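# Turn a dial with a screwdriver to the orange tick

## Task

Grasp the screwdriver, set its blade into the slot of the dial, and rotate the dial until the slot's red end faces the orange tick mark; then stop rotating.

## Robot and tools

Robot: two arms, left_arm and right_arm, each ending in a five-finger hand. right_arm has a right hand; left_arm has a mirrored left hand. Bases in the scene frame: left_arm at (-0.017, +0.245, 0) m, right_arm at (-0.025, -0.357, 0) m, both nearly unrotated. A camera stand sits behind the arms. Loose objects may occasionally get a small push from outside.

Frame: the scene frame has its origin at table height, halfway between the arms' nominal bases. +z is up, +x points out over the table, and left_arm is on the +y side (image left/right may differ). Reported end_effector_position (m) and end_effector_quat_wxyz are in this frame. Readings can be a few cm off, more at long reach.

Hand point: a point fixed to the palm, about 0.15 m from the wrist flange along the fingers and 0.05 m in front of the palm. Its +z runs along straight fingers, +y out of the palm, +x across the palm away from the thumb on the right hand (toward the thumb on the left hand). Straight fingertips reach 0.06 to 0.07 m past it along +z, 0.06 m behind it along -y. A wrist bracket on the little-finger side can collide with things. Arms track loosely: resting 1 to 3 cm (sometimes 5 cm) short of, usually below, the command is normal, not a contact.

Row layout (used by execute_actions and move): 28 numbers, all in [-1, 1], always both arms even if one stays still. Order: left_arm dx, dy, dz, rx, ry, rz; left hand little, ring, middle, index, thumb_bend, thumb_turn, force_limit, speed; then the same 14 for right_arm. dx..rz are an offset, not a pose: they count from that arm's Hand target at the start of the action or move, along scene-frame axes, with 1.0 = 0.6 m or 180 degrees; rx, ry, rz form one rotation vector, turning about the Hand target position. Every row of one action counts from that same start, not from the previous row; repeating an offset in a new call moves further. Six zeros re-request the current Hand target. Orientation commands are clipped to 40 degrees from the measured orientation each step.

Hand numbers are absolute targets: fingers -1 straight, +1 curled; thumb_bend -1 straight, +1 fully bent; thumb_turn -1 beside the palm, +1 opposite the fingers. force_limit maps -1..+1 to about 0..10 N at the fingertip (0..15 N for the two thumb motors). speed rises from near zero at -1 to full at +0.48 and above; full travel takes 0.49 s. For a gentle grip close at speed -0.94 or below. With the thumb turned in, the hand holds objects about 0.035 to 0.065 m thick, handles down to about 0.025 m. A motor only starts when its target changes by 0.002 or more; it then locks at its target or at force_limit. To keep a hand unchanged, resend the eight numbers last executed for it (if none yet, its hand_measured plus hand_force_limit and hand_speed). To grip harder, raise force_limit and send a target more closed than hand_measured; to loosen, send one more open.

Tools:
execute_actions(actions, cameras): actions is a list of actions; each action is up to 15 rows, one per 1/30 s step, and a short action repeats its last row to fill 15 steps. Each action takes 0.5 s. An empty list returns state plus all camera images.
move(target, speed, blend, blocking, cameras): target is one 28-number row or a list of up to 15 rows, each offset from the same starting Hand targets. speed is path top speed in m/s, 0.002 to 4.3, default 0.25 (turn rate up to twice that in rad/s); one value or one per target. blend (m) rounds corners between listed targets; 0 stops at each. Paths are straight, end together, last at least 0.5 s and at most 10 s, and ignore obstacles and the other arm. Avoid paths passing near an arm's own base. blocking=false returns after about 0.5 s while the move continues.
wait(seconds 0 to 10, cameras): let time run holding last commands.
stop(cameras): brake a running move.
zoom_image(camera, region [x0, y0, x1, y1]): closer look at the latest image of cam_high, cam_left_wrist or cam_right_wrist, region at most 504 by 504 px.
show_instructions(): shows the reference pages.
finished_scene(scene=1): ends the scene for good.

Cameras: cam_high (fixed, above and behind), cam_left_wrist, cam_right_wrist, each 896x504. Calibrations are given but may be slightly off.

Results: each arm's Hand target (the commanded pose after clipping; next offsets start here), end_effector position and quaternion, joint positions, velocities (a within noise line means still), torques; per hand hand_measured, hand_stopped_by (moving, target, force, stalled, fault), hand_load_n (positive when pushed open; a drop to about 0 suggests a lost grip), hand_force_limit, hand_speed. move adds a move: line with the ending (done, off_target, moving, held, fault) and limits (paced = pose clipped, held = steps withheld). done means within 10 mm and 2 degrees; neither done nor off_target tells whether anything is touched.

Avoid: dropping the screwdriver or anything off the table, fast moves into contact, pressing far past a contact, hitting fixed objects, arms touching each other or one hand gripping the other's fingers (can end the scene), overloading fingers with pulls or twists, and long holds of stretched arms or pushes against unreachable poses, which overheat motors (MOTOR HOT warning, then arm falls at 100 C). A stopped arm keeps pushing; command it back past its current position to release.

Each tool is called after "Emit:" by a JSON object that holds its "method" and its "body".

Reference images:

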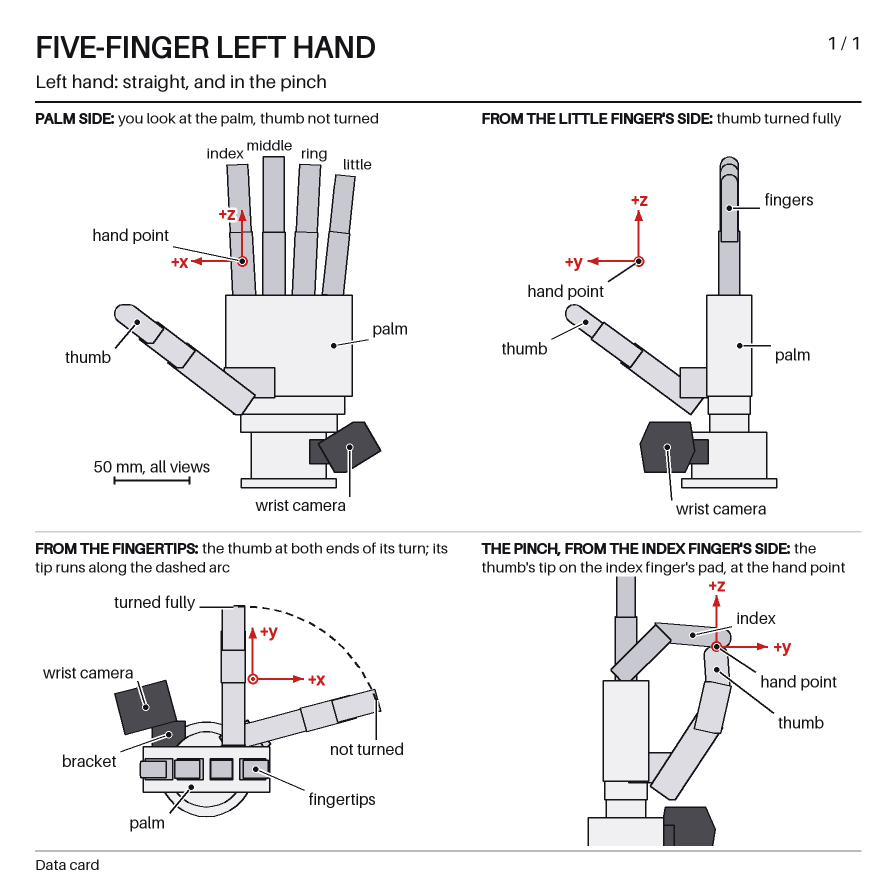

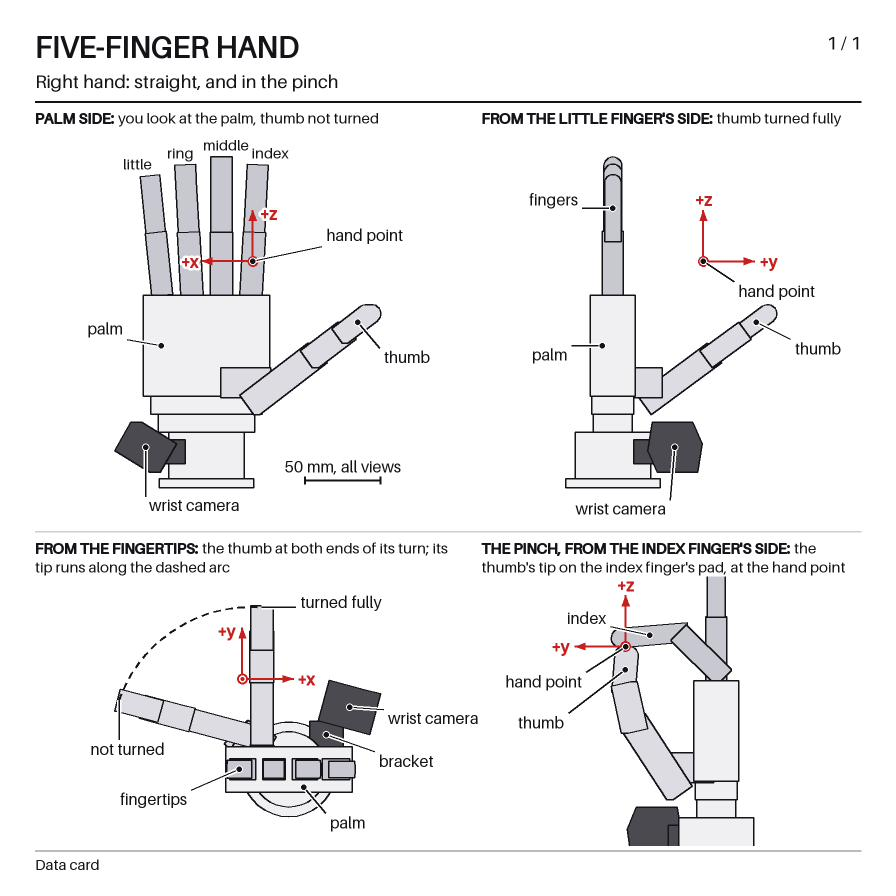

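## Session

Emit:
{"method": "execute_actions", "body": {"actions": []}}

Scene clock: 0.00 s.
left_arm: end_effector_position=(+0.3242, +0.1910, +0.3978) hand_measured=(-1.000, -1.000, -1.000, -1.000, -1.000, -1.000) hand_load_n=(+0.0, +0.0, +0.0, +0.0, +0.0, +0.0) hand_stopped_by=(target, target, target, target, target, target) hand_force_limit=0.00 hand_speed=-0.80 end_effector_quat_wxyz=(+0.674, -0.425, +0.604, -0.028) | right_arm: end_effector_position=(+0.3506, -0.1562, +0.2962) hand_measured=(-1.000, -1.000, -1.000, -1.000, -1.000, -1.000) hand_load_n=(+0.0, +0.0, +0.0, +0.0, +0.5, +0.0) hand_stopped_by=(target, target, target, target, target, target) hand_force_limit=0.00 hand_speed=-0.80 end_effector_quat_wxyz=(+0.399, -0.492, +0.609, -0.477)
Joint positions: left_arm=[-0.705 0.837 0.95 -0.445 -1.29 0.596] | right_arm=[0.799 0.886 0.783 -0.302 0.958 0.355]
Joint velocities: within noise
Joint torques (N m): no reading
Heat: left arm: hottest elbow 28 °C; right arm: hottest waist 26 °C.
Hand target: left_arm +0.3255, +0.1899, +0.4130; +0.677, -0.433, +0.594, -0.041 | right_arm +0.3543, -0.1524, +0.3160; +0.414, -0.480, +0.611, -0.475

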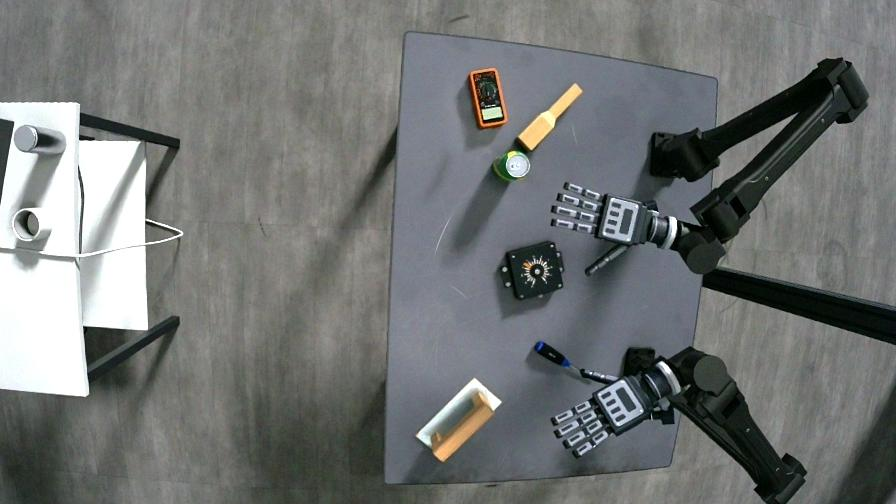

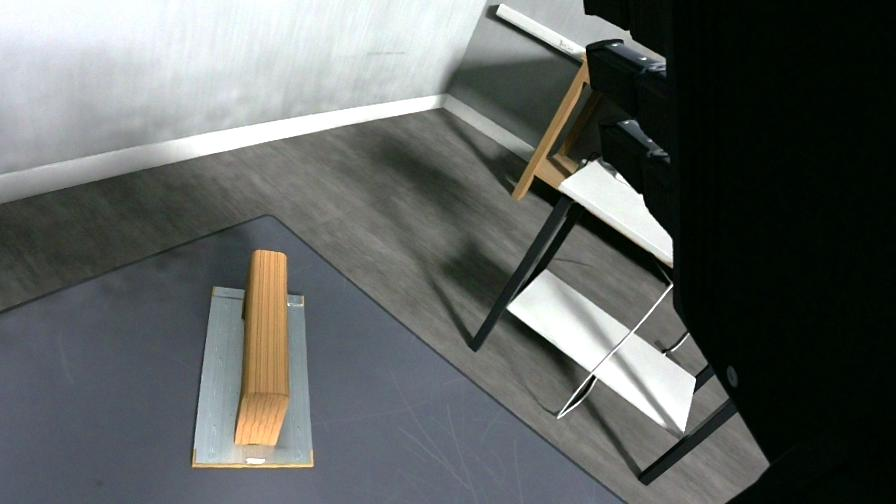

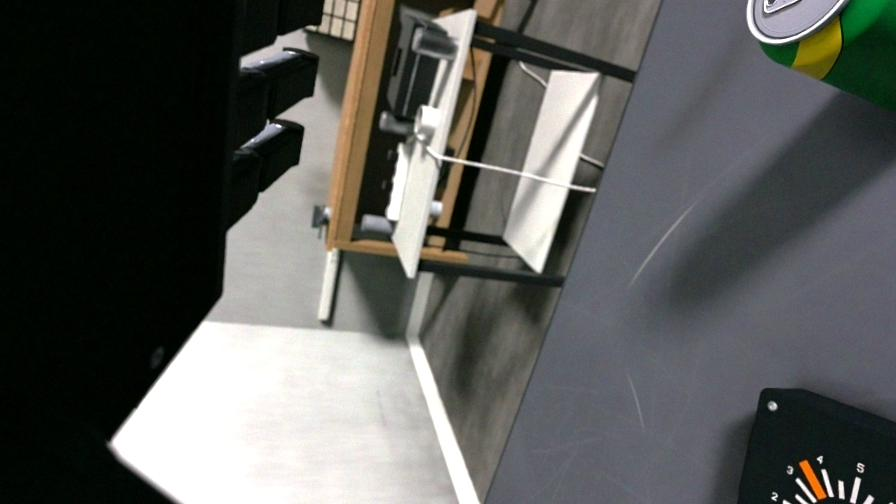

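Emit:
{"method": "zoom_image", "body": {"camera": "cam_high", "region": [470, 220, 620, 310]}}

Emit:
{"method": "zoom_image", "body": {"camera": "cam_high", "region": [510, 310, 690, 430]}}

Scaled by 3.360 from the camera's 896x504 image, which has a finer 1280x720 frame.

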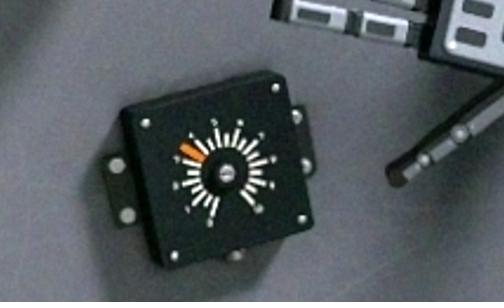

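Scaled by 2.800 from the camera's 896x504 image, which has a finer 1280x720 frame.

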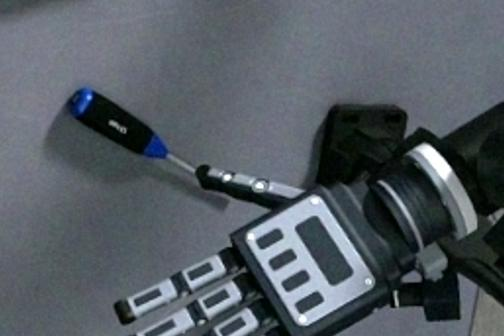

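Emit:
{"method": "move", "body": {"target": [-0.181,-0.053,-0.183,0.2645,0.0269,-0.5577,-1,-1,-1,-1,-1,-1,0,-0.8, 0,0,0,0,0,0,-1,-1,-1,-1,-1,-1,0,-0.8], "speed": 0.4, "cameras": ["all"]}}

Scene clock: 187.23 s.
left_arm: end_effector_position=(+0.2171, +0.1594, +0.2769) hand_measured=(-1.000, -1.000, -1.000, -1.000, -1.000, -1.000) hand_load_n=(+0.0, +0.0, +0.0, +0.0, +0.0, +0.0) hand_stopped_by=(target, target, target, target, target, target) hand_force_limit=0.00 hand_speed=-0.80 end_effector_quat_wxyz=(+0.512, +0.341, +0.744, -0.261) | right_arm: end_effector_position=(+0.3506, -0.1562, +0.2962) hand_measured=(-1.000, -1.000, -1.000, -1.000, -1.000, -1.000) hand_load_n=(+0.0, +0.0, +0.0, +0.0, +0.0, -0.5) hand_stopped_by=(target, target, target, target, target, target) hand_force_limit=0.00 hand_speed=-0.80 end_effector_quat_wxyz=(+0.399, -0.492, +0.609, -0.477)
Joint positions: left_arm=[0.185 0.221 0.592 -1.007 0.961 2.073] | right_arm=[0.799 0.886 0.783 -0.302 0.958 0.355]
Joint torques (N m): left_arm=[-0.62 5.54 12.97 1.1 0.38 0.08] | right_arm=[0.03 -3.19 12.75 1.51 0.31 0.06]
Heat: left arm: hottest elbow 35 °C; right arm: hottest elbow 38 °C.
Hand target: left_arm +0.2169, +0.1581, +0.3032; +0.483, +0.435, +0.697, -0.302 | right_arm +0.3543, -0.1524, +0.3160; +0.414, -0.480, +0.611, -0.475
Off the commanded pose: left_arm 0.026 m, 13 deg | right_arm 0.021 m, 2 deg.
joint sent to its limit (left arm) — joint 6 (wrist roll), upper limit. The joint targets are off in orientation, not in position.
move: off_target (left_arm, right_arm)
camera_calibration:
cam_left_wrist: T_world_to_cam=[[-0.821884, -0.537791, -0.187848, 0.315982], [-0.326185, 0.714636, -0.618789, 0.131832], [0.467022, -0.4473, -0.762767, 0.30064], [0, 0, 0, 1]] pos_world=[0.162297, 0.210197, 0.370251]

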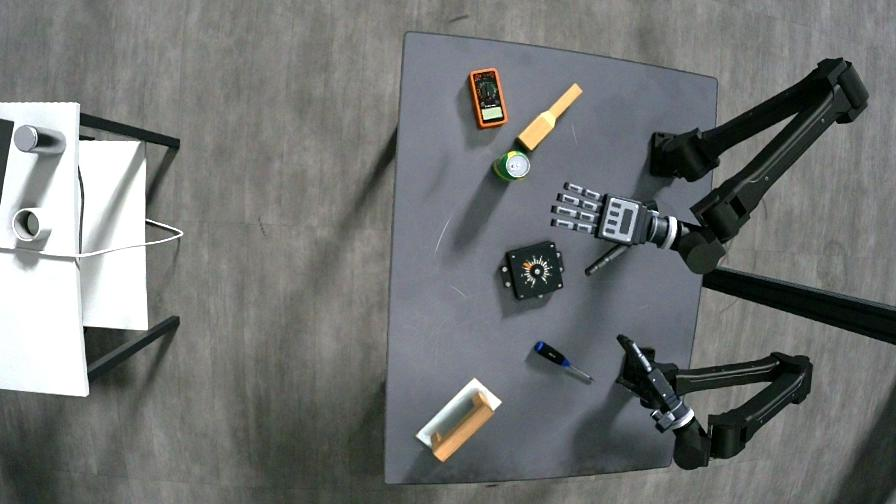

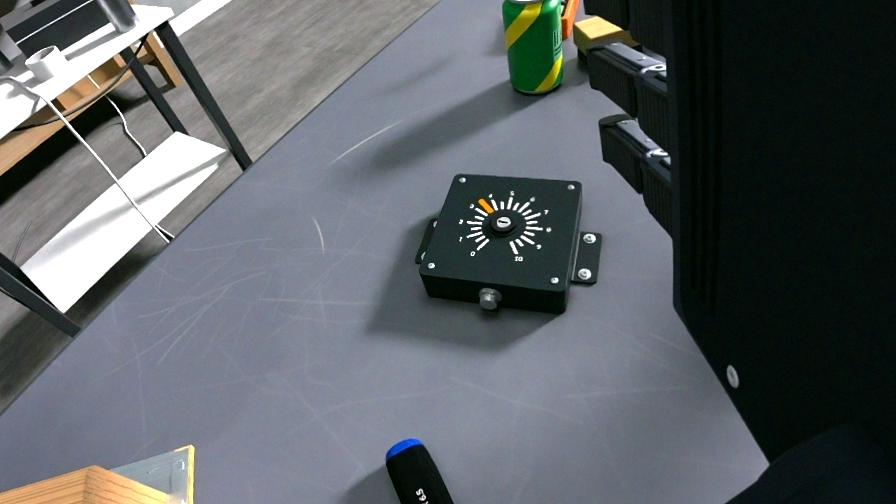

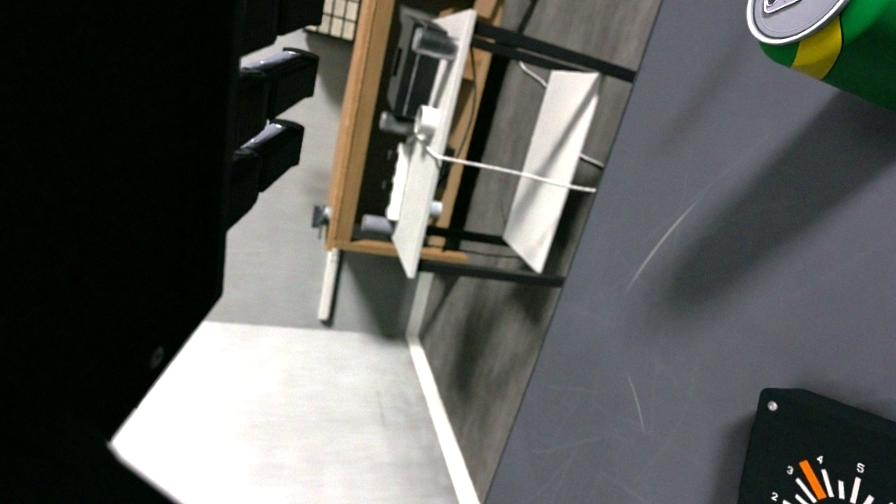

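Emit:
{"method": "zoom_image", "body": {"camera": "cam_left_wrist", "region": [440, 180, 570, 260]}}

Emit:
{"method": "zoom_image", "body": {"camera": "cam_high", "region": [510, 320, 610, 400]}}

Scaled by 3.877 from the camera's 896x504 image, which has a finer 1280x720 frame.

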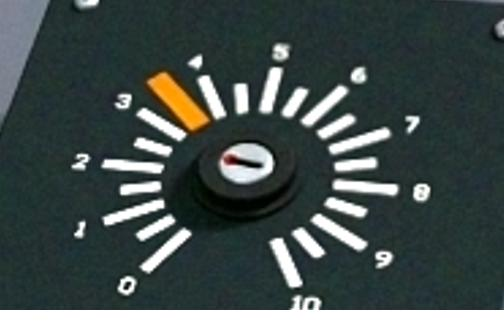

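Scaled by 5.040 from the camera's 896x504 image, which has a finer 1280x720 frame.

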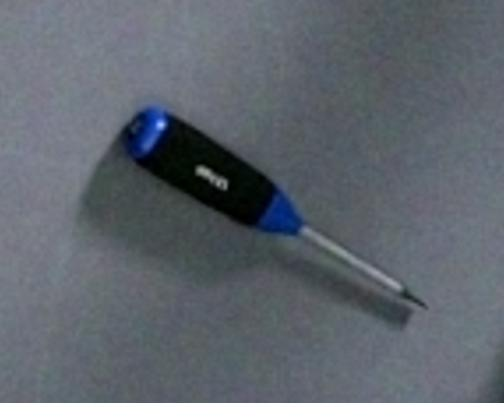

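Emit:
{"method": "move", "body": {"target": [[-0.06,0.1,0.25,-0.0097,0.0083,0.0728,-1,-1,-1,-1,-1,-1,0,-0.8, 0,0,0,0,0,0,-1,-1,-1,-1,0,1,0,0.2],[-0.06,0.1,0.25,-0.0097,0.0083,0.0728,-1,-1,-1,-1,-1,-1,0,-0.8, -0.2147,0.5857,-0.25,-0.0228,0.0098,0.3892,-1,-1,-1,-1,0,1,0,0.2]], "speed": 0.35, "blend": [0.02,0], "cameras": ["all"]}}

Scene clock: 364.03 s.
left_arm: end_effector_position=(+0.1837, +0.2194, +0.4342) hand_measured=(-1.000, -1.000, -1.000, -1.000, -1.000, -1.000) hand_load_n=(+0.0, +0.0, +0.0, +0.0, +0.0, +0.0) hand_stopped_by=(target, target, target, target, target, target) hand_force_limit=0.00 hand_speed=-0.80 end_effector_quat_wxyz=(+0.510, +0.234, +0.814, -0.151) | right_arm: end_effector_position=(+0.2177, +0.1759, +0.1397) hand_measured=(-1.000, -1.000, -1.000, -1.000, +0.000, +1.000) hand_load_n=(+0.0, +0.0, -0.5, +0.0, +0.0, +0.0) hand_stopped_by=(target, target, target, target, target, target) hand_force_limit=0.00 hand_speed=0.20 end_effector_quat_wxyz=(-0.563, +0.778, -0.227, +0.159)
Joint positions: left_arm=[0.371 0.38 1.123 -1.411 0.793 2.074] | right_arm=[1.119 1.452 0.795 0.334 0.105 0.044]
Joint torques (N m): left_arm=[-0.73 6.65 10.92 1.42 0.42 0.04] | right_arm=[0.91 -8.06 13.49 2.15 -0.15 -0.14]
Heat: left arm: hottest elbow 41 °C; right arm: hottest elbow 39 °C.
Hand target: left_arm +0.1809, +0.2181, +0.4532; +0.512, +0.342, +0.744, -0.261 | right_arm +0.2257, +0.1990, +0.1659; -0.586, +0.764, -0.214, +0.165
Off the commanded pose: left_arm 0.019 m, 19 deg | right_arm 0.036 m, 4 deg.
joint sent to its limit (left arm) — joint 6 (wrist roll), upper limit. The joint targets are off in orientation, not in position.
move: off_target (left_arm, right_arm); blend cut to 0 m at target 1
camera_calibration:
cam_left_wrist: T_world_to_cam=[[-0.625053, -0.752449, -0.207677, 0.369892], [-0.573552, 0.623188, -0.531672, 0.203035], [0.529477, -0.213209, -0.821094, 0.425679], [0, 0, 0, 1]] pos_world=[0.122266, 0.242555, 0.534289]
cam_right_wrist: T_world_to_cam=[[0.0828227, -0.386397, -0.918606, 0.177886], [-0.996544, -0.0262018, -0.0788283, 0.233524], [0.00638987, 0.92196, -0.387232, 0.0103746], [0, 0, 0, 1]] pos_world=[0.217917, 0.0652885, 0.185833]

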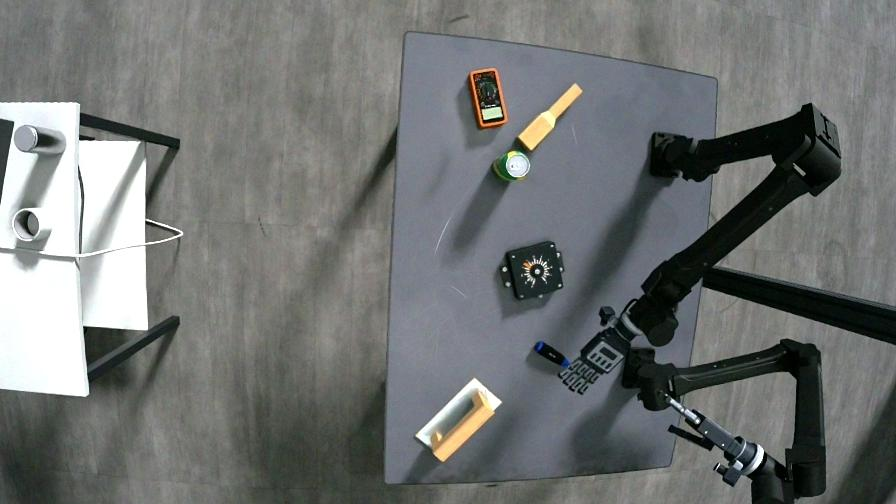

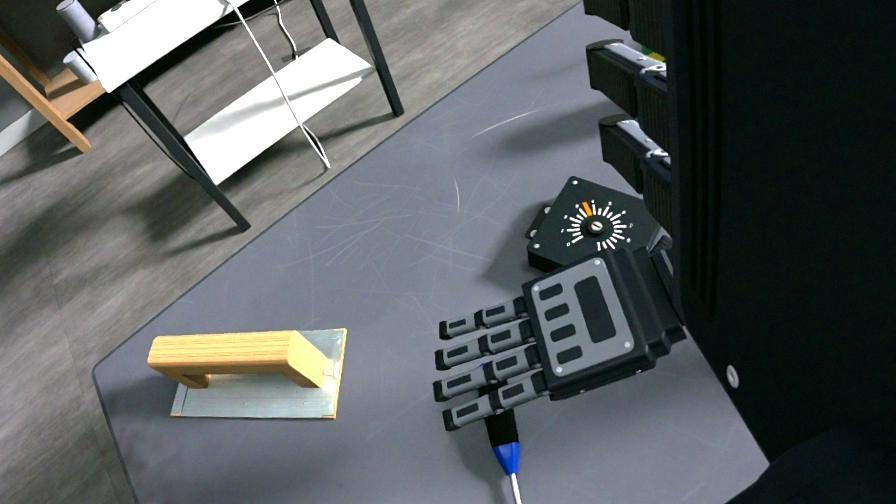

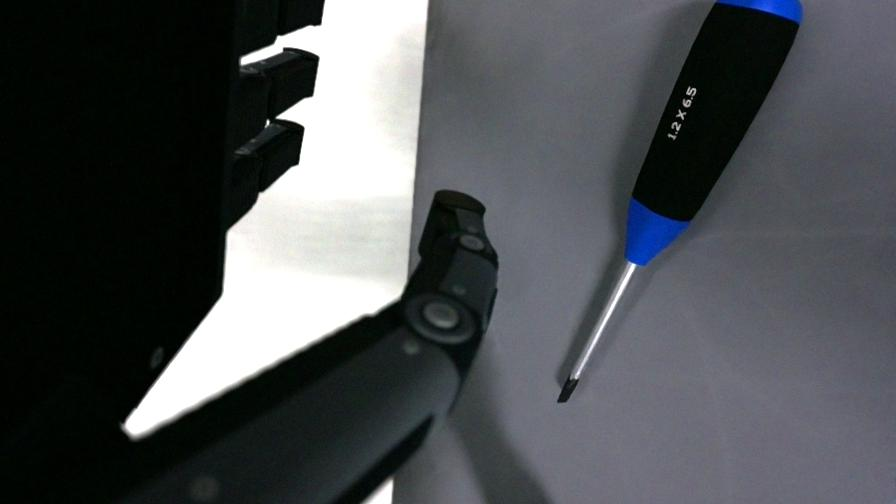

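Emit:
{"method": "move", "body": {"target": [0,0,0,0,0,0,-1,-1,-1,-1,-1,-1,0,-0.8, 0.03,0.05,-0.133,0,0,0,-1,-1,-1,-1,0,1,0,0.2], "speed": 0.2, "cameras": ["cam_right_wrist","cam_left_wrist"]}}

Scene clock: 386.80 s.
left_arm: end_effector_position=(+0.1837, +0.2194, +0.4342) hand_measured=(-1.000, -1.000, -1.000, -1.000, -1.000, -1.000) hand_load_n=(+0.0, +0.5, +0.0, +0.0, +0.0, +0.0) hand_stopped_by=(target, target, target, target, target, target) hand_force_limit=0.00 hand_speed=-0.80 end_effector_quat_wxyz=(+0.510, +0.234, +0.814, -0.151) | right_arm: end_effector_position=(+0.2322, +0.2089, +0.0633) hand_measured=(-1.000, -1.000, -1.000, -1.000, +0.000, +1.000) hand_load_n=(+0.0, +0.0, +0.0, +0.0, +0.0, +0.0) hand_stopped_by=(target, target, target, target, target, target) hand_force_limit=0.00 hand_speed=0.20 end_effector_quat_wxyz=(-0.564, +0.779, -0.224, +0.157)
Joint positions: left_arm=[0.371 0.38 1.123 -1.411 0.793 2.074] | right_arm=[1.119 1.699 0.825 0.552 0.098 0.042]
Joint torques (N m): left_arm=[-0.21 6.65 10.69 1.39 0.39 0.06] | right_arm=[-0.03 -10.81 11.33 2.11 -0.14 -0.12]
Heat: left arm: hottest elbow 39 °C; right arm: hottest elbow 39 °C.
Hand target: left_arm +0.1809, +0.2181, +0.4532; +0.512, +0.342, +0.744, -0.261 | right_arm +0.2436, +0.2289, +0.0862; -0.586, +0.764, -0.214, +0.165
Off the commanded pose: left_arm 0.019 m, 19 deg | right_arm 0.033 m, 3 deg.
joint sent to its limit (left arm) — joint 6 (wrist roll), upper limit. The joint targets are off in orientation, not in position.
move: off_target (left_arm, right_arm)
camera_calibration:
cam_left_wrist: T_world_to_cam=[[-0.625053, -0.752449, -0.207677, 0.369892], [-0.573552, 0.623188, -0.531672, 0.203035], [0.529477, -0.213209, -0.821094, 0.425679], [0, 0, 0, 1]] pos_world=[0.122266, 0.242555, 0.534289]
cam_right_wrist: T_world_to_cam=[[0.0862047, -0.384677, -0.919017, 0.118173], [-0.996277, -0.0336663, -0.07936, 0.244354], [-0.000411941, 0.922437, -0.386147, -0.0483392], [0, 0, 0, 1]] pos_world=[0.233237, 0.0982749, 0.109329]
Images, in order (width x height): cam_left_wrist 896x504, cam_right_wrist 896x504.

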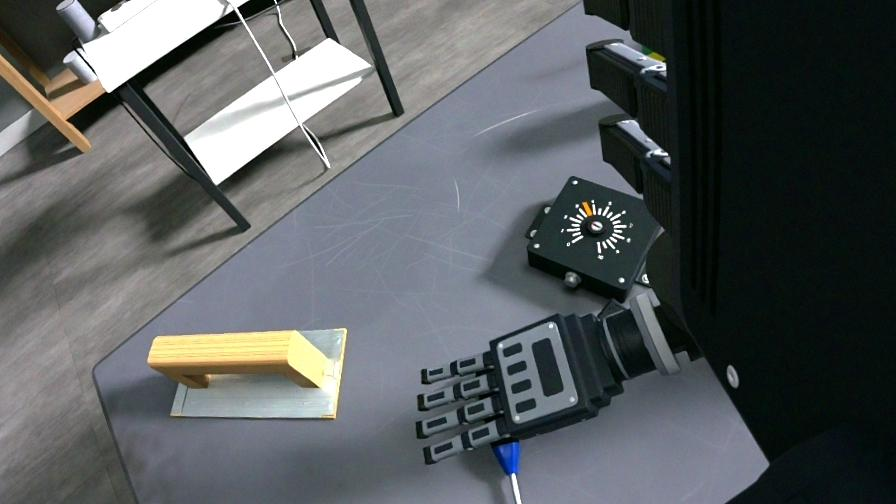

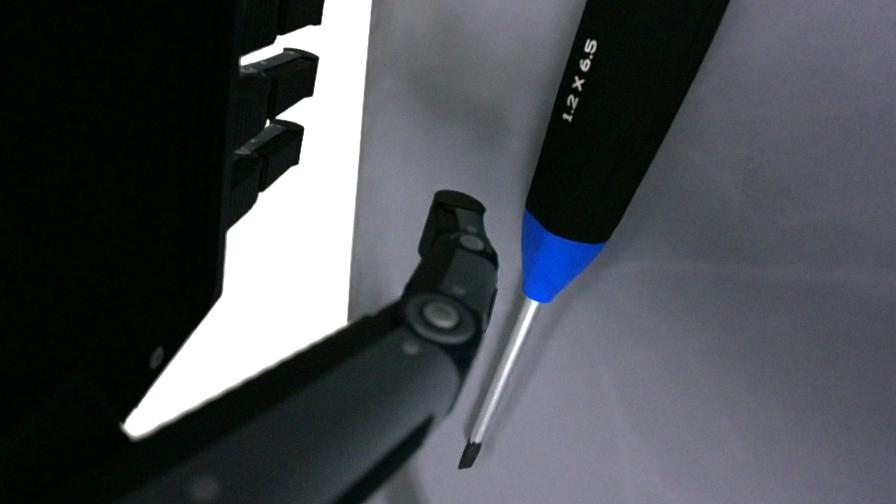

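Emit:
{"method": "move", "body": {"target": [0,0,0,0,0,0,-1,-1,-1,-1,-1,-1,0,-0.8, 0.0,-0.0122,-0.062,0,0,0,-1,-1,-1,-1,0,1,0,0.2], "speed": 0.1, "cameras": ["cam_right_wrist"]}}

Scene clock: 407.50 s.
left_arm: end_effector_position=(+0.1837, +0.2194, +0.4342) hand_measured=(-1.000, -1.000, -1.000, -1.000, -1.000, -1.000) hand_load_n=(+0.0, +0.0, +0.0, +0.0, +0.0, +0.0) hand_stopped_by=(target, target, target, target, target, target) hand_force_limit=0.00 hand_speed=-0.80 end_effector_quat_wxyz=(+0.510, +0.234, +0.814, -0.151) | right_arm: end_effector_position=(+0.2352, +0.2180, +0.0442) hand_measured=(-1.000, -1.000, -1.000, -1.000, +0.000, +1.000) hand_load_n=(+0.0, +0.0, +0.0, +0.0, +0.0, +0.0) hand_stopped_by=(target, target, target, target, target, target) hand_force_limit=0.00 hand_speed=0.20 end_effector_quat_wxyz=(-0.579, +0.769, -0.220, +0.157)
Joint positions: left_arm=[0.371 0.38 1.123 -1.411 0.793 2.074] | right_arm=[1.119 1.775 0.825 0.665 0.091 0.04]
Joint torques (N m): left_arm=[-0.79 6.36 10.84 1.18 0.37 0.09] | right_arm=[-0.56 -11.16 7.97 2.14 -0.15 -0.12]
Heat: left arm: hottest elbow 38 °C; right arm: hottest elbow 37 °C.
Hand target: left_arm +0.1809, +0.2181, +0.4532; +0.512, +0.342, +0.744, -0.261 | right_arm +0.2436, +0.2216, +0.0489; -0.586, +0.764, -0.214, +0.165
Off the commanded pose: left_arm 0.019 m, 19 deg | right_arm 0.010 m, 1 deg.
joint sent to its limit (left arm) — joint 6 (wrist roll), upper limit. The joint targets are off in orientation, not in position.
move: off_target (left_arm)
camera_calibration:
cam_right_wrist: T_world_to_cam=[[0.103087, -0.353812, -0.929618, 0.0936314], [-0.994672, -0.0379087, -0.0958724, 0.247396], [-0.0013198, 0.934548, -0.355835, -0.0678537], [0, 0, 0, 1]] pos_world=[0.236336, 0.105919, 0.0866152]
Images, in order (width x height): cam_right_wrist 896x504.

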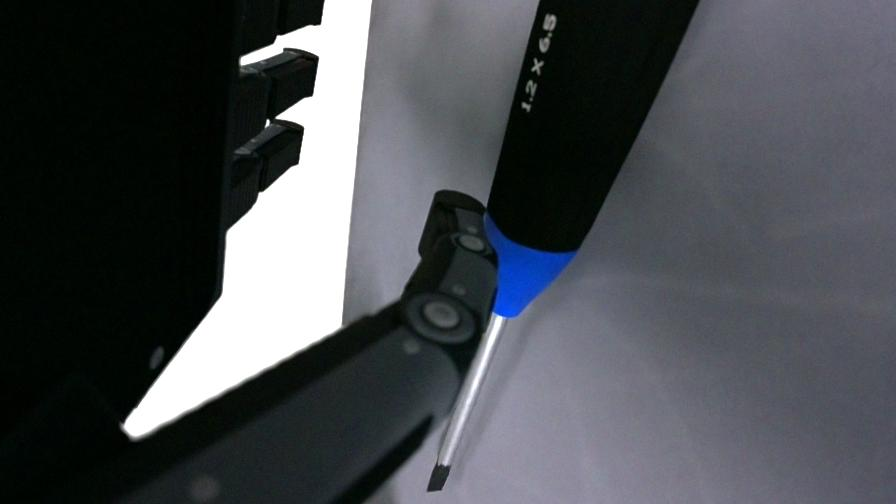

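Emit:
{"method": "move", "body": {"target": [0,0,0,0,0,0,-1,-1,-1,-1,-1,-1,0,-0.8, -0.005,-0.032,-0.03,0,0,0,-1,-1,-1,-1,0,1,0,0.2], "speed": 0.08, "cameras": ["cam_right_wrist"]}}

Scene clock: 418.90 s.
left_arm: end_effector_position=(+0.1837, +0.2194, +0.4342) hand_measured=(-1.000, -1.000, -1.000, -1.000, -1.000, -1.000) hand_load_n=(+0.0, +0.0, +0.0, +0.0, +0.0, +0.0) hand_stopped_by=(target, target, target, target, target, target) hand_force_limit=0.00 hand_speed=-0.80 end_effector_quat_wxyz=(+0.510, +0.234, +0.814, -0.151) | right_arm: end_effector_position=(+0.2351, +0.2046, +0.0337) hand_measured=(-1.000, -1.000, -1.000, -1.000, +0.000, +1.000) hand_load_n=(+0.0, +0.0, +0.0, +0.0, +0.0, +0.0) hand_stopped_by=(target, target, target, target, target, target) hand_force_limit=0.00 hand_speed=0.20 end_effector_quat_wxyz=(-0.585, +0.764, -0.219, +0.158)
Joint positions: left_arm=[0.371 0.38 1.123 -1.411 0.793 2.074] | right_arm=[1.106 1.788 0.779 0.739 0.078 0.037]
Joint torques (N m): left_arm=[-1.38 7.47 10.69 1.33 0.38 0.1] | right_arm=[-0.73 -10.7 6.19 2.04 -0.14 -0.14]
Heat: left arm: hottest elbow 38 °C; right arm: hottest elbow 36 °C.
Hand target: left_arm +0.1809, +0.2181, +0.4532; +0.512, +0.342, +0.744, -0.261 | right_arm +0.2405, +0.2024, +0.0310; -0.586, +0.764, -0.214, +0.165
Off the commanded pose: left_arm 0.019 m, 19 deg | right_arm 0.007 m, 1 deg.
joint sent to its limit (left arm) — joint 6 (wrist roll), upper limit. The joint targets are off in orientation, not in position.
move: off_target (left_arm)
camera_calibration:
cam_right_wrist: T_world_to_cam=[[0.109094, -0.34044, -0.933916, 0.0751858], [-0.994031, -0.0364384, -0.102833, 0.245535], [0.000978124, 0.93956, -0.342383, -0.061047], [0, 0, 0, 1]] pos_world=[0.235927, 0.0919005, 0.074565]
Images, in order (width x height): cam_right_wrist 896x504.

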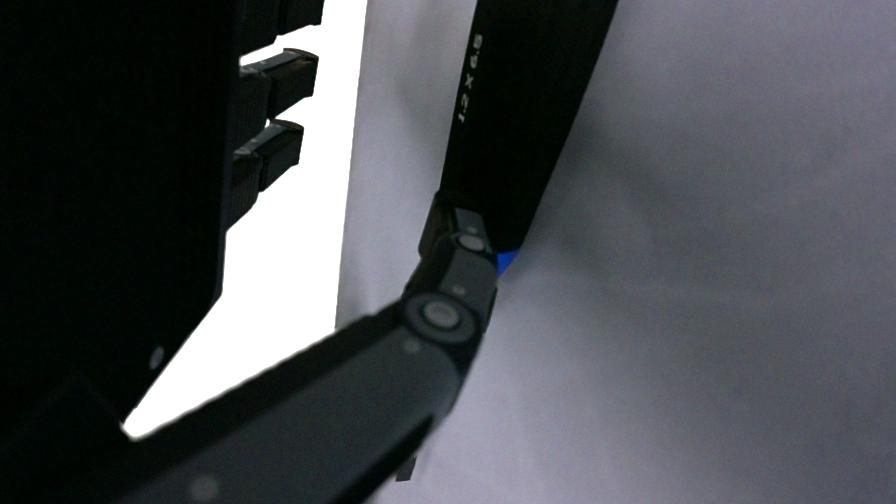

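Emit:
{"method": "move", "body": {"target": [0,0,0,0,0,0,-1,-1,-1,-1,-1,-1,0,-0.8, -0.005,-0.010,-0.027,0,0,0,-1,-1,-1,-1,0,1,0,0.2], "speed": 0.06, "cameras": ["cam_right_wrist"]}}

Scene clock: 439.73 s.
left_arm: end_effector_position=(+0.1837, +0.2194, +0.4342) hand_measured=(-1.000, -1.000, -1.000, -1.000, -1.000, -1.000) hand_load_n=(+0.0, +0.0, +0.0, +0.0, +0.0, +0.0) hand_stopped_by=(target, target, target, target, target, target) hand_force_limit=0.00 hand_speed=-0.80 end_effector_quat_wxyz=(+0.510, +0.234, +0.814, -0.151) | right_arm: end_effector_position=(+0.2321, +0.1988, +0.0175) hand_measured=(-1.000, -1.000, -1.000, -1.000, +0.000, +1.000) hand_load_n=(+0.0, +0.0, +0.0, +0.0, +0.0, +0.0) hand_stopped_by=(target, target, target, target, target, target) hand_force_limit=0.00 hand_speed=0.20 end_effector_quat_wxyz=(-0.585, +0.765, -0.219, +0.158)
Joint positions: left_arm=[0.371 0.38 1.123 -1.411 0.793 2.074] | right_arm=[1.106 1.822 0.757 0.796 0.078 0.037]
Joint torques (N m): left_arm=[-0.79 6.48 10.69 1.18 0.35 0.04] | right_arm=[-1.26 -10.7 5.72 2.24 -0.14 -0.11]
Heat: left arm: hottest elbow 38 °C; right arm: hottest elbow 34 °C.
Hand target: left_arm +0.1809, +0.2181, +0.4532; +0.512, +0.342, +0.744, -0.261 | right_arm +0.2375, +0.1965, +0.0147; -0.586, +0.764, -0.214, +0.165
Off the commanded pose: left_arm 0.019 m, 19 deg | right_arm 0.006 m, 1 deg.
joint sent to its limit (left arm) — joint 6 (wrist roll), upper limit. The joint targets are off in orientation, not in position.
move: off_target (left_arm)
camera_calibration:
cam_right_wrist: T_world_to_cam=[[0.109137, -0.340408, -0.933923, 0.0582923], [-0.994027, -0.0367333, -0.102771, 0.240787], [0.000678114, 0.93956, -0.342383, -0.0611052], [0, 0, 0, 1]] pos_world=[0.233028, 0.0861, 0.0582651]
Images, in order (width x height): cam_right_wrist 896x504.

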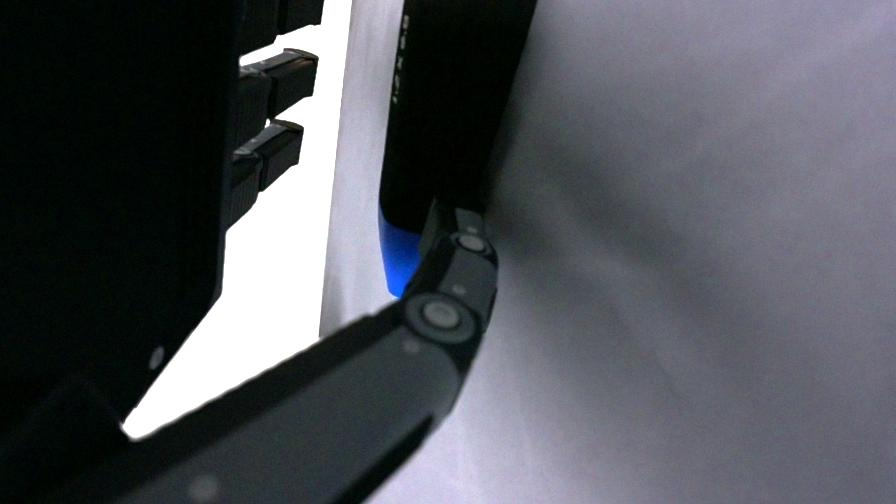

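Emit:
{"method": "move", "body": {"target": [0,0,0,0,0,0,-1,-1,-1,-1,-1,-1,0,-0.8, 0,0,0,0,0,0,0.3,0.3,0.3,0.3,0,1,-0.5,-0.75], "speed": 0.06, "cameras": ["cam_right_wrist"]}}

Scene clock: 454.30 s.
left_arm: end_effector_position=(+0.1837, +0.2194, +0.4342) hand_measured=(-1.000, -1.000, -1.000, -1.000, -1.000, -1.000) hand_load_n=(+0.0, +0.0, +0.0, +0.0, +0.5, +0.0) hand_stopped_by=(target, target, target, target, target, target) hand_force_limit=0.00 hand_speed=-0.80 end_effector_quat_wxyz=(+0.510, +0.234, +0.814, -0.151) | right_arm: end_effector_position=(+0.2345, +0.1997, +0.0209) hand_measured=(-0.150, -0.196, -0.218, -0.218, -0.002, +1.000) hand_load_n=(+6.0, +2.0, +0.5, +4.5, +6.0, +5.5) hand_stopped_by=(force, force, force, force, target, target) hand_force_limit=-0.50 hand_speed=-0.75 end_effector_quat_wxyz=(-0.591, +0.760, -0.218, +0.161)
Joint positions: left_arm=[0.371 0.38 1.123 -1.411 0.793 2.074] | right_arm=[1.103 1.822 0.757 0.81 0.077 0.033]
Joint torques (N m): left_arm=[-1.14 6.36 10.54 1.24 0.32 0.1] | right_arm=[-0.32 -10.46 5.61 1.66 -0.08 -0.05]
Heat: left arm: hottest elbow 37 °C; right arm: hottest elbow 33 °C.
Hand target: left_arm +0.1809, +0.2181, +0.4532; +0.512, +0.342, +0.744, -0.261 | right_arm +0.2377, +0.1964, +0.0148; -0.586, +0.764, -0.214, +0.165
Off the commanded pose: left_arm 0.019 m, 19 deg | right_arm 0.008 m, 1 deg.
joint sent to its limit (left arm) — joint 6 (wrist roll), upper limit. The joint targets are off in orientation, not in position.
move: off_target (left_arm)
camera_calibration:
cam_right_wrist: T_world_to_cam=[[0.117287, -0.329885, -0.936707, 0.0576063], [-0.993087, -0.0345185, -0.11219, 0.243057], [0.004676, 0.94339, -0.331653, -0.0627462], [0, 0, 0, 1]] pos_world=[0.234914, 0.0865875, 0.0604188]
Images, in order (width x height): cam_right_wrist 896x504.

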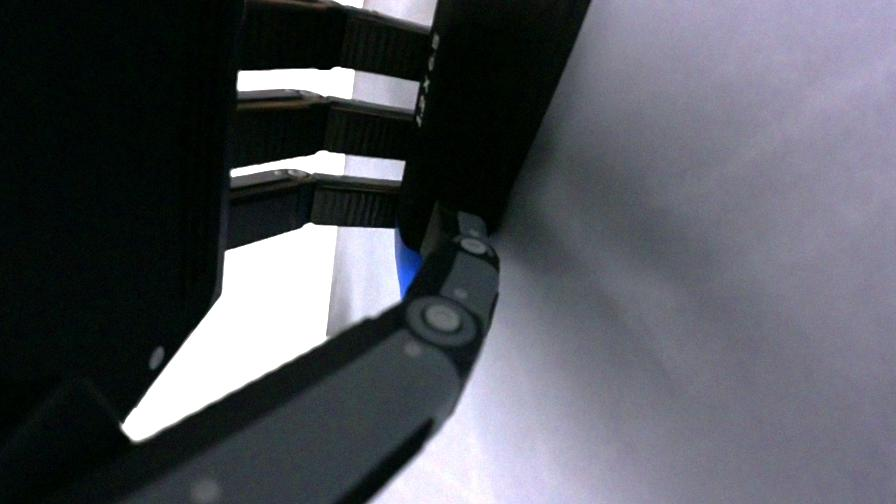

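Emit:
{"method": "move", "body": {"target": [0,0,0,0,0,0,-1,-1,-1,-1,-1,-1,0,-0.8, 0,0,0.045,0,0,0,0.3,0.3,0.3,0.3,0,1,-0.5,-0.75], "speed": 0.06, "cameras": ["cam_right_wrist","cam_left_wrist"]}}

Scene clock: 465.43 s.
left_arm: end_effector_position=(+0.1837, +0.2194, +0.4342) hand_measured=(-1.000, -1.000, -1.000, -1.000, -1.000, -1.000) hand_load_n=(+0.0, +0.0, +0.0, +0.0, +0.0, +0.0) hand_stopped_by=(target, target, target, target, target, target) hand_force_limit=0.00 hand_speed=-0.80 end_effector_quat_wxyz=(+0.510, +0.234, +0.814, -0.151) | right_arm: end_effector_position=(+0.2318, +0.1945, +0.0224) hand_measured=(-0.150, -0.196, -0.218, -0.218, -0.002, +1.000) hand_load_n=(+5.0, +1.5, +0.5, +4.5, +7.5, +5.5) hand_stopped_by=(force, force, force, force, target, target) hand_force_limit=-0.50 hand_speed=-0.75 end_effector_quat_wxyz=(-0.575, +0.772, -0.220, +0.158)
Joint positions: left_arm=[0.371 0.38 1.123 -1.411 0.793 2.074] | right_arm=[1.103 1.789 0.757 0.738 0.077 0.033]
Joint torques (N m): left_arm=[-1.14 5.95 10.74 1.1 0.32 0.12] | right_arm=[-0.15 -13.63 6.5 1.51 -0.1 -0.07]
Heat: left arm: hottest elbow 37 °C; right arm: hottest elbow 33 °C.
Hand target: left_arm +0.1809, +0.2181, +0.4532; +0.512, +0.342, +0.744, -0.261 | right_arm +0.2377, +0.1964, +0.0418; -0.586, +0.764, -0.214, +0.165
Off the commanded pose: left_arm 0.019 m, 19 deg | right_arm 0.020 m, 2 deg.
joint sent to its limit (left arm) — joint 6 (wrist roll), upper limit. The joint targets are off in orientation, not in position.
move: off_target (left_arm, right_arm)
camera_calibration:
cam_left_wrist: T_world_to_cam=[[-0.625053, -0.752449, -0.207677, 0.369892], [-0.573552, 0.623188, -0.531672, 0.203035], [0.529477, -0.213209, -0.821094, 0.425679], [0, 0, 0, 1]] pos_world=[0.122266, 0.242555, 0.534289]
cam_right_wrist: T_world_to_cam=[[0.100747, -0.362916, -0.92636, 0.0676832], [-0.994911, -0.0381711, -0.0932482, 0.241062], [-0.00151895, 0.93104, -0.364915, -0.0527024], [0, 0, 0, 1]] pos_world=[0.232937, 0.082833, 0.0659457]
Images, in order (width x height): cam_left_wrist 896x504, cam_right_wrist 896x504.

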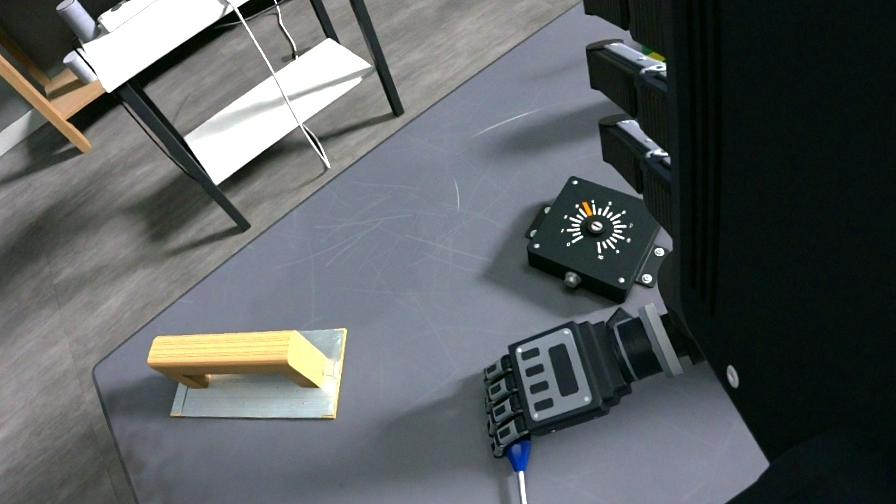

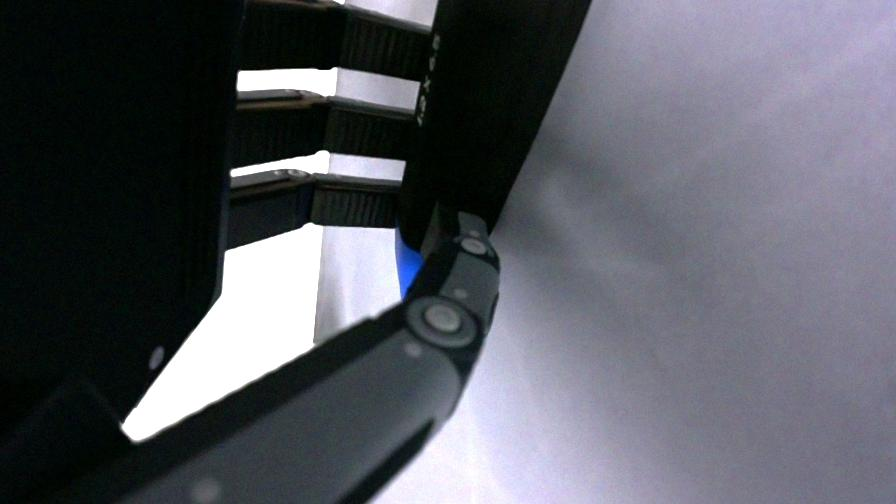

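Emit:
{"method": "move", "body": {"target": [0,0,0,0,0,0,-1,-1,-1,-1,-1,-1,0,-0.8, 0,0,0.06,0,0,0,0.3,0.3,0.3,0.3,0,1,-0.5,-0.75], "speed": 0.08, "cameras": ["cam_right_wrist","cam_left_wrist"]}}

Scene clock: 470.50 s.
left_arm: end_effector_position=(+0.1837, +0.2194, +0.4342) hand_measured=(-1.000, -1.000, -1.000, -1.000, -1.000, -1.000) hand_load_n=(+0.0, +0.0, +0.0, +0.0, -0.5, +0.0) hand_stopped_by=(target, target, target, target, target, target) hand_force_limit=0.00 hand_speed=-0.80 end_effector_quat_wxyz=(+0.510, +0.234, +0.814, -0.151) | right_arm: end_effector_position=(+0.2289, +0.1887, +0.0519) hand_measured=(-0.150, -0.196, -0.218, -0.218, -0.002, +1.000) hand_load_n=(+5.0, +1.5, +0.5, +4.0, +7.0, +6.0) hand_stopped_by=(force, force, force, force, target, target) hand_force_limit=-0.50 hand_speed=-0.75 end_effector_quat_wxyz=(-0.569, +0.777, -0.221, +0.156)
Joint positions: left_arm=[0.371 0.38 1.123 -1.411 0.793 2.074] | right_arm=[1.103 1.692 0.757 0.625 0.077 0.033]
Joint torques (N m): left_arm=[-1.2 6.48 10.65 1.21 0.27 0.16] | right_arm=[-0.44 -12.86 8.65 1.43 -0.13 -0.09]
Heat: left arm: hottest elbow 37 °C; right arm: hottest elbow 32 °C.
Hand target: left_arm +0.1809, +0.2181, +0.4532; +0.512, +0.342, +0.744, -0.261 | right_arm +0.2377, +0.1964, +0.0778; -0.586, +0.764, -0.214, +0.165
Off the commanded pose: left_arm 0.019 m, 19 deg | right_arm 0.028 m, 3 deg.
joint sent to its limit (left arm) — joint 6 (wrist roll), upper limit. The joint targets are off in orientation, not in position.
move: off_target (left_arm, right_arm)
camera_calibration:
cam_left_wrist: T_world_to_cam=[[-0.625053, -0.752449, -0.207677, 0.369892], [-0.573552, 0.623188, -0.531672, 0.203035], [0.529477, -0.213209, -0.821094, 0.425679], [0, 0, 0, 1]] pos_world=[0.122266, 0.242555, 0.534289]
cam_right_wrist: T_world_to_cam=[[0.0941501, -0.376126, -0.921773, 0.0969191], [-0.99555, -0.0393981, -0.0856095, 0.240784], [-0.00411608, 0.92573, -0.378162, -0.0342566], [0, 0, 0, 1]] pos_world=[0.230446, 0.0776526, 0.0969962]
Images, in order (width x height): cam_left_wrist 896x504, cam_right_wrist 896x504.

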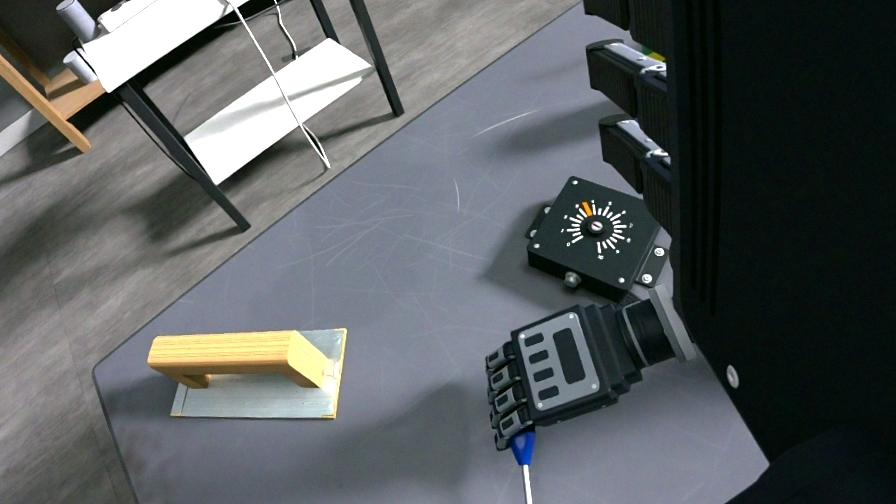

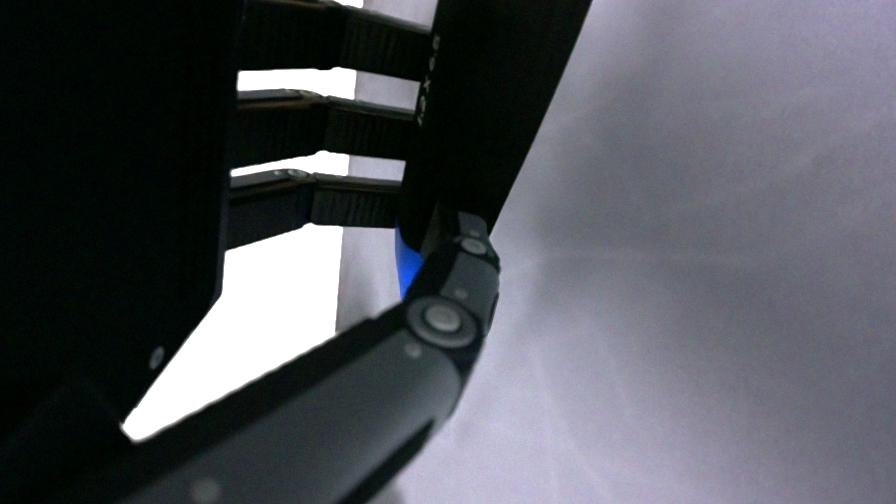

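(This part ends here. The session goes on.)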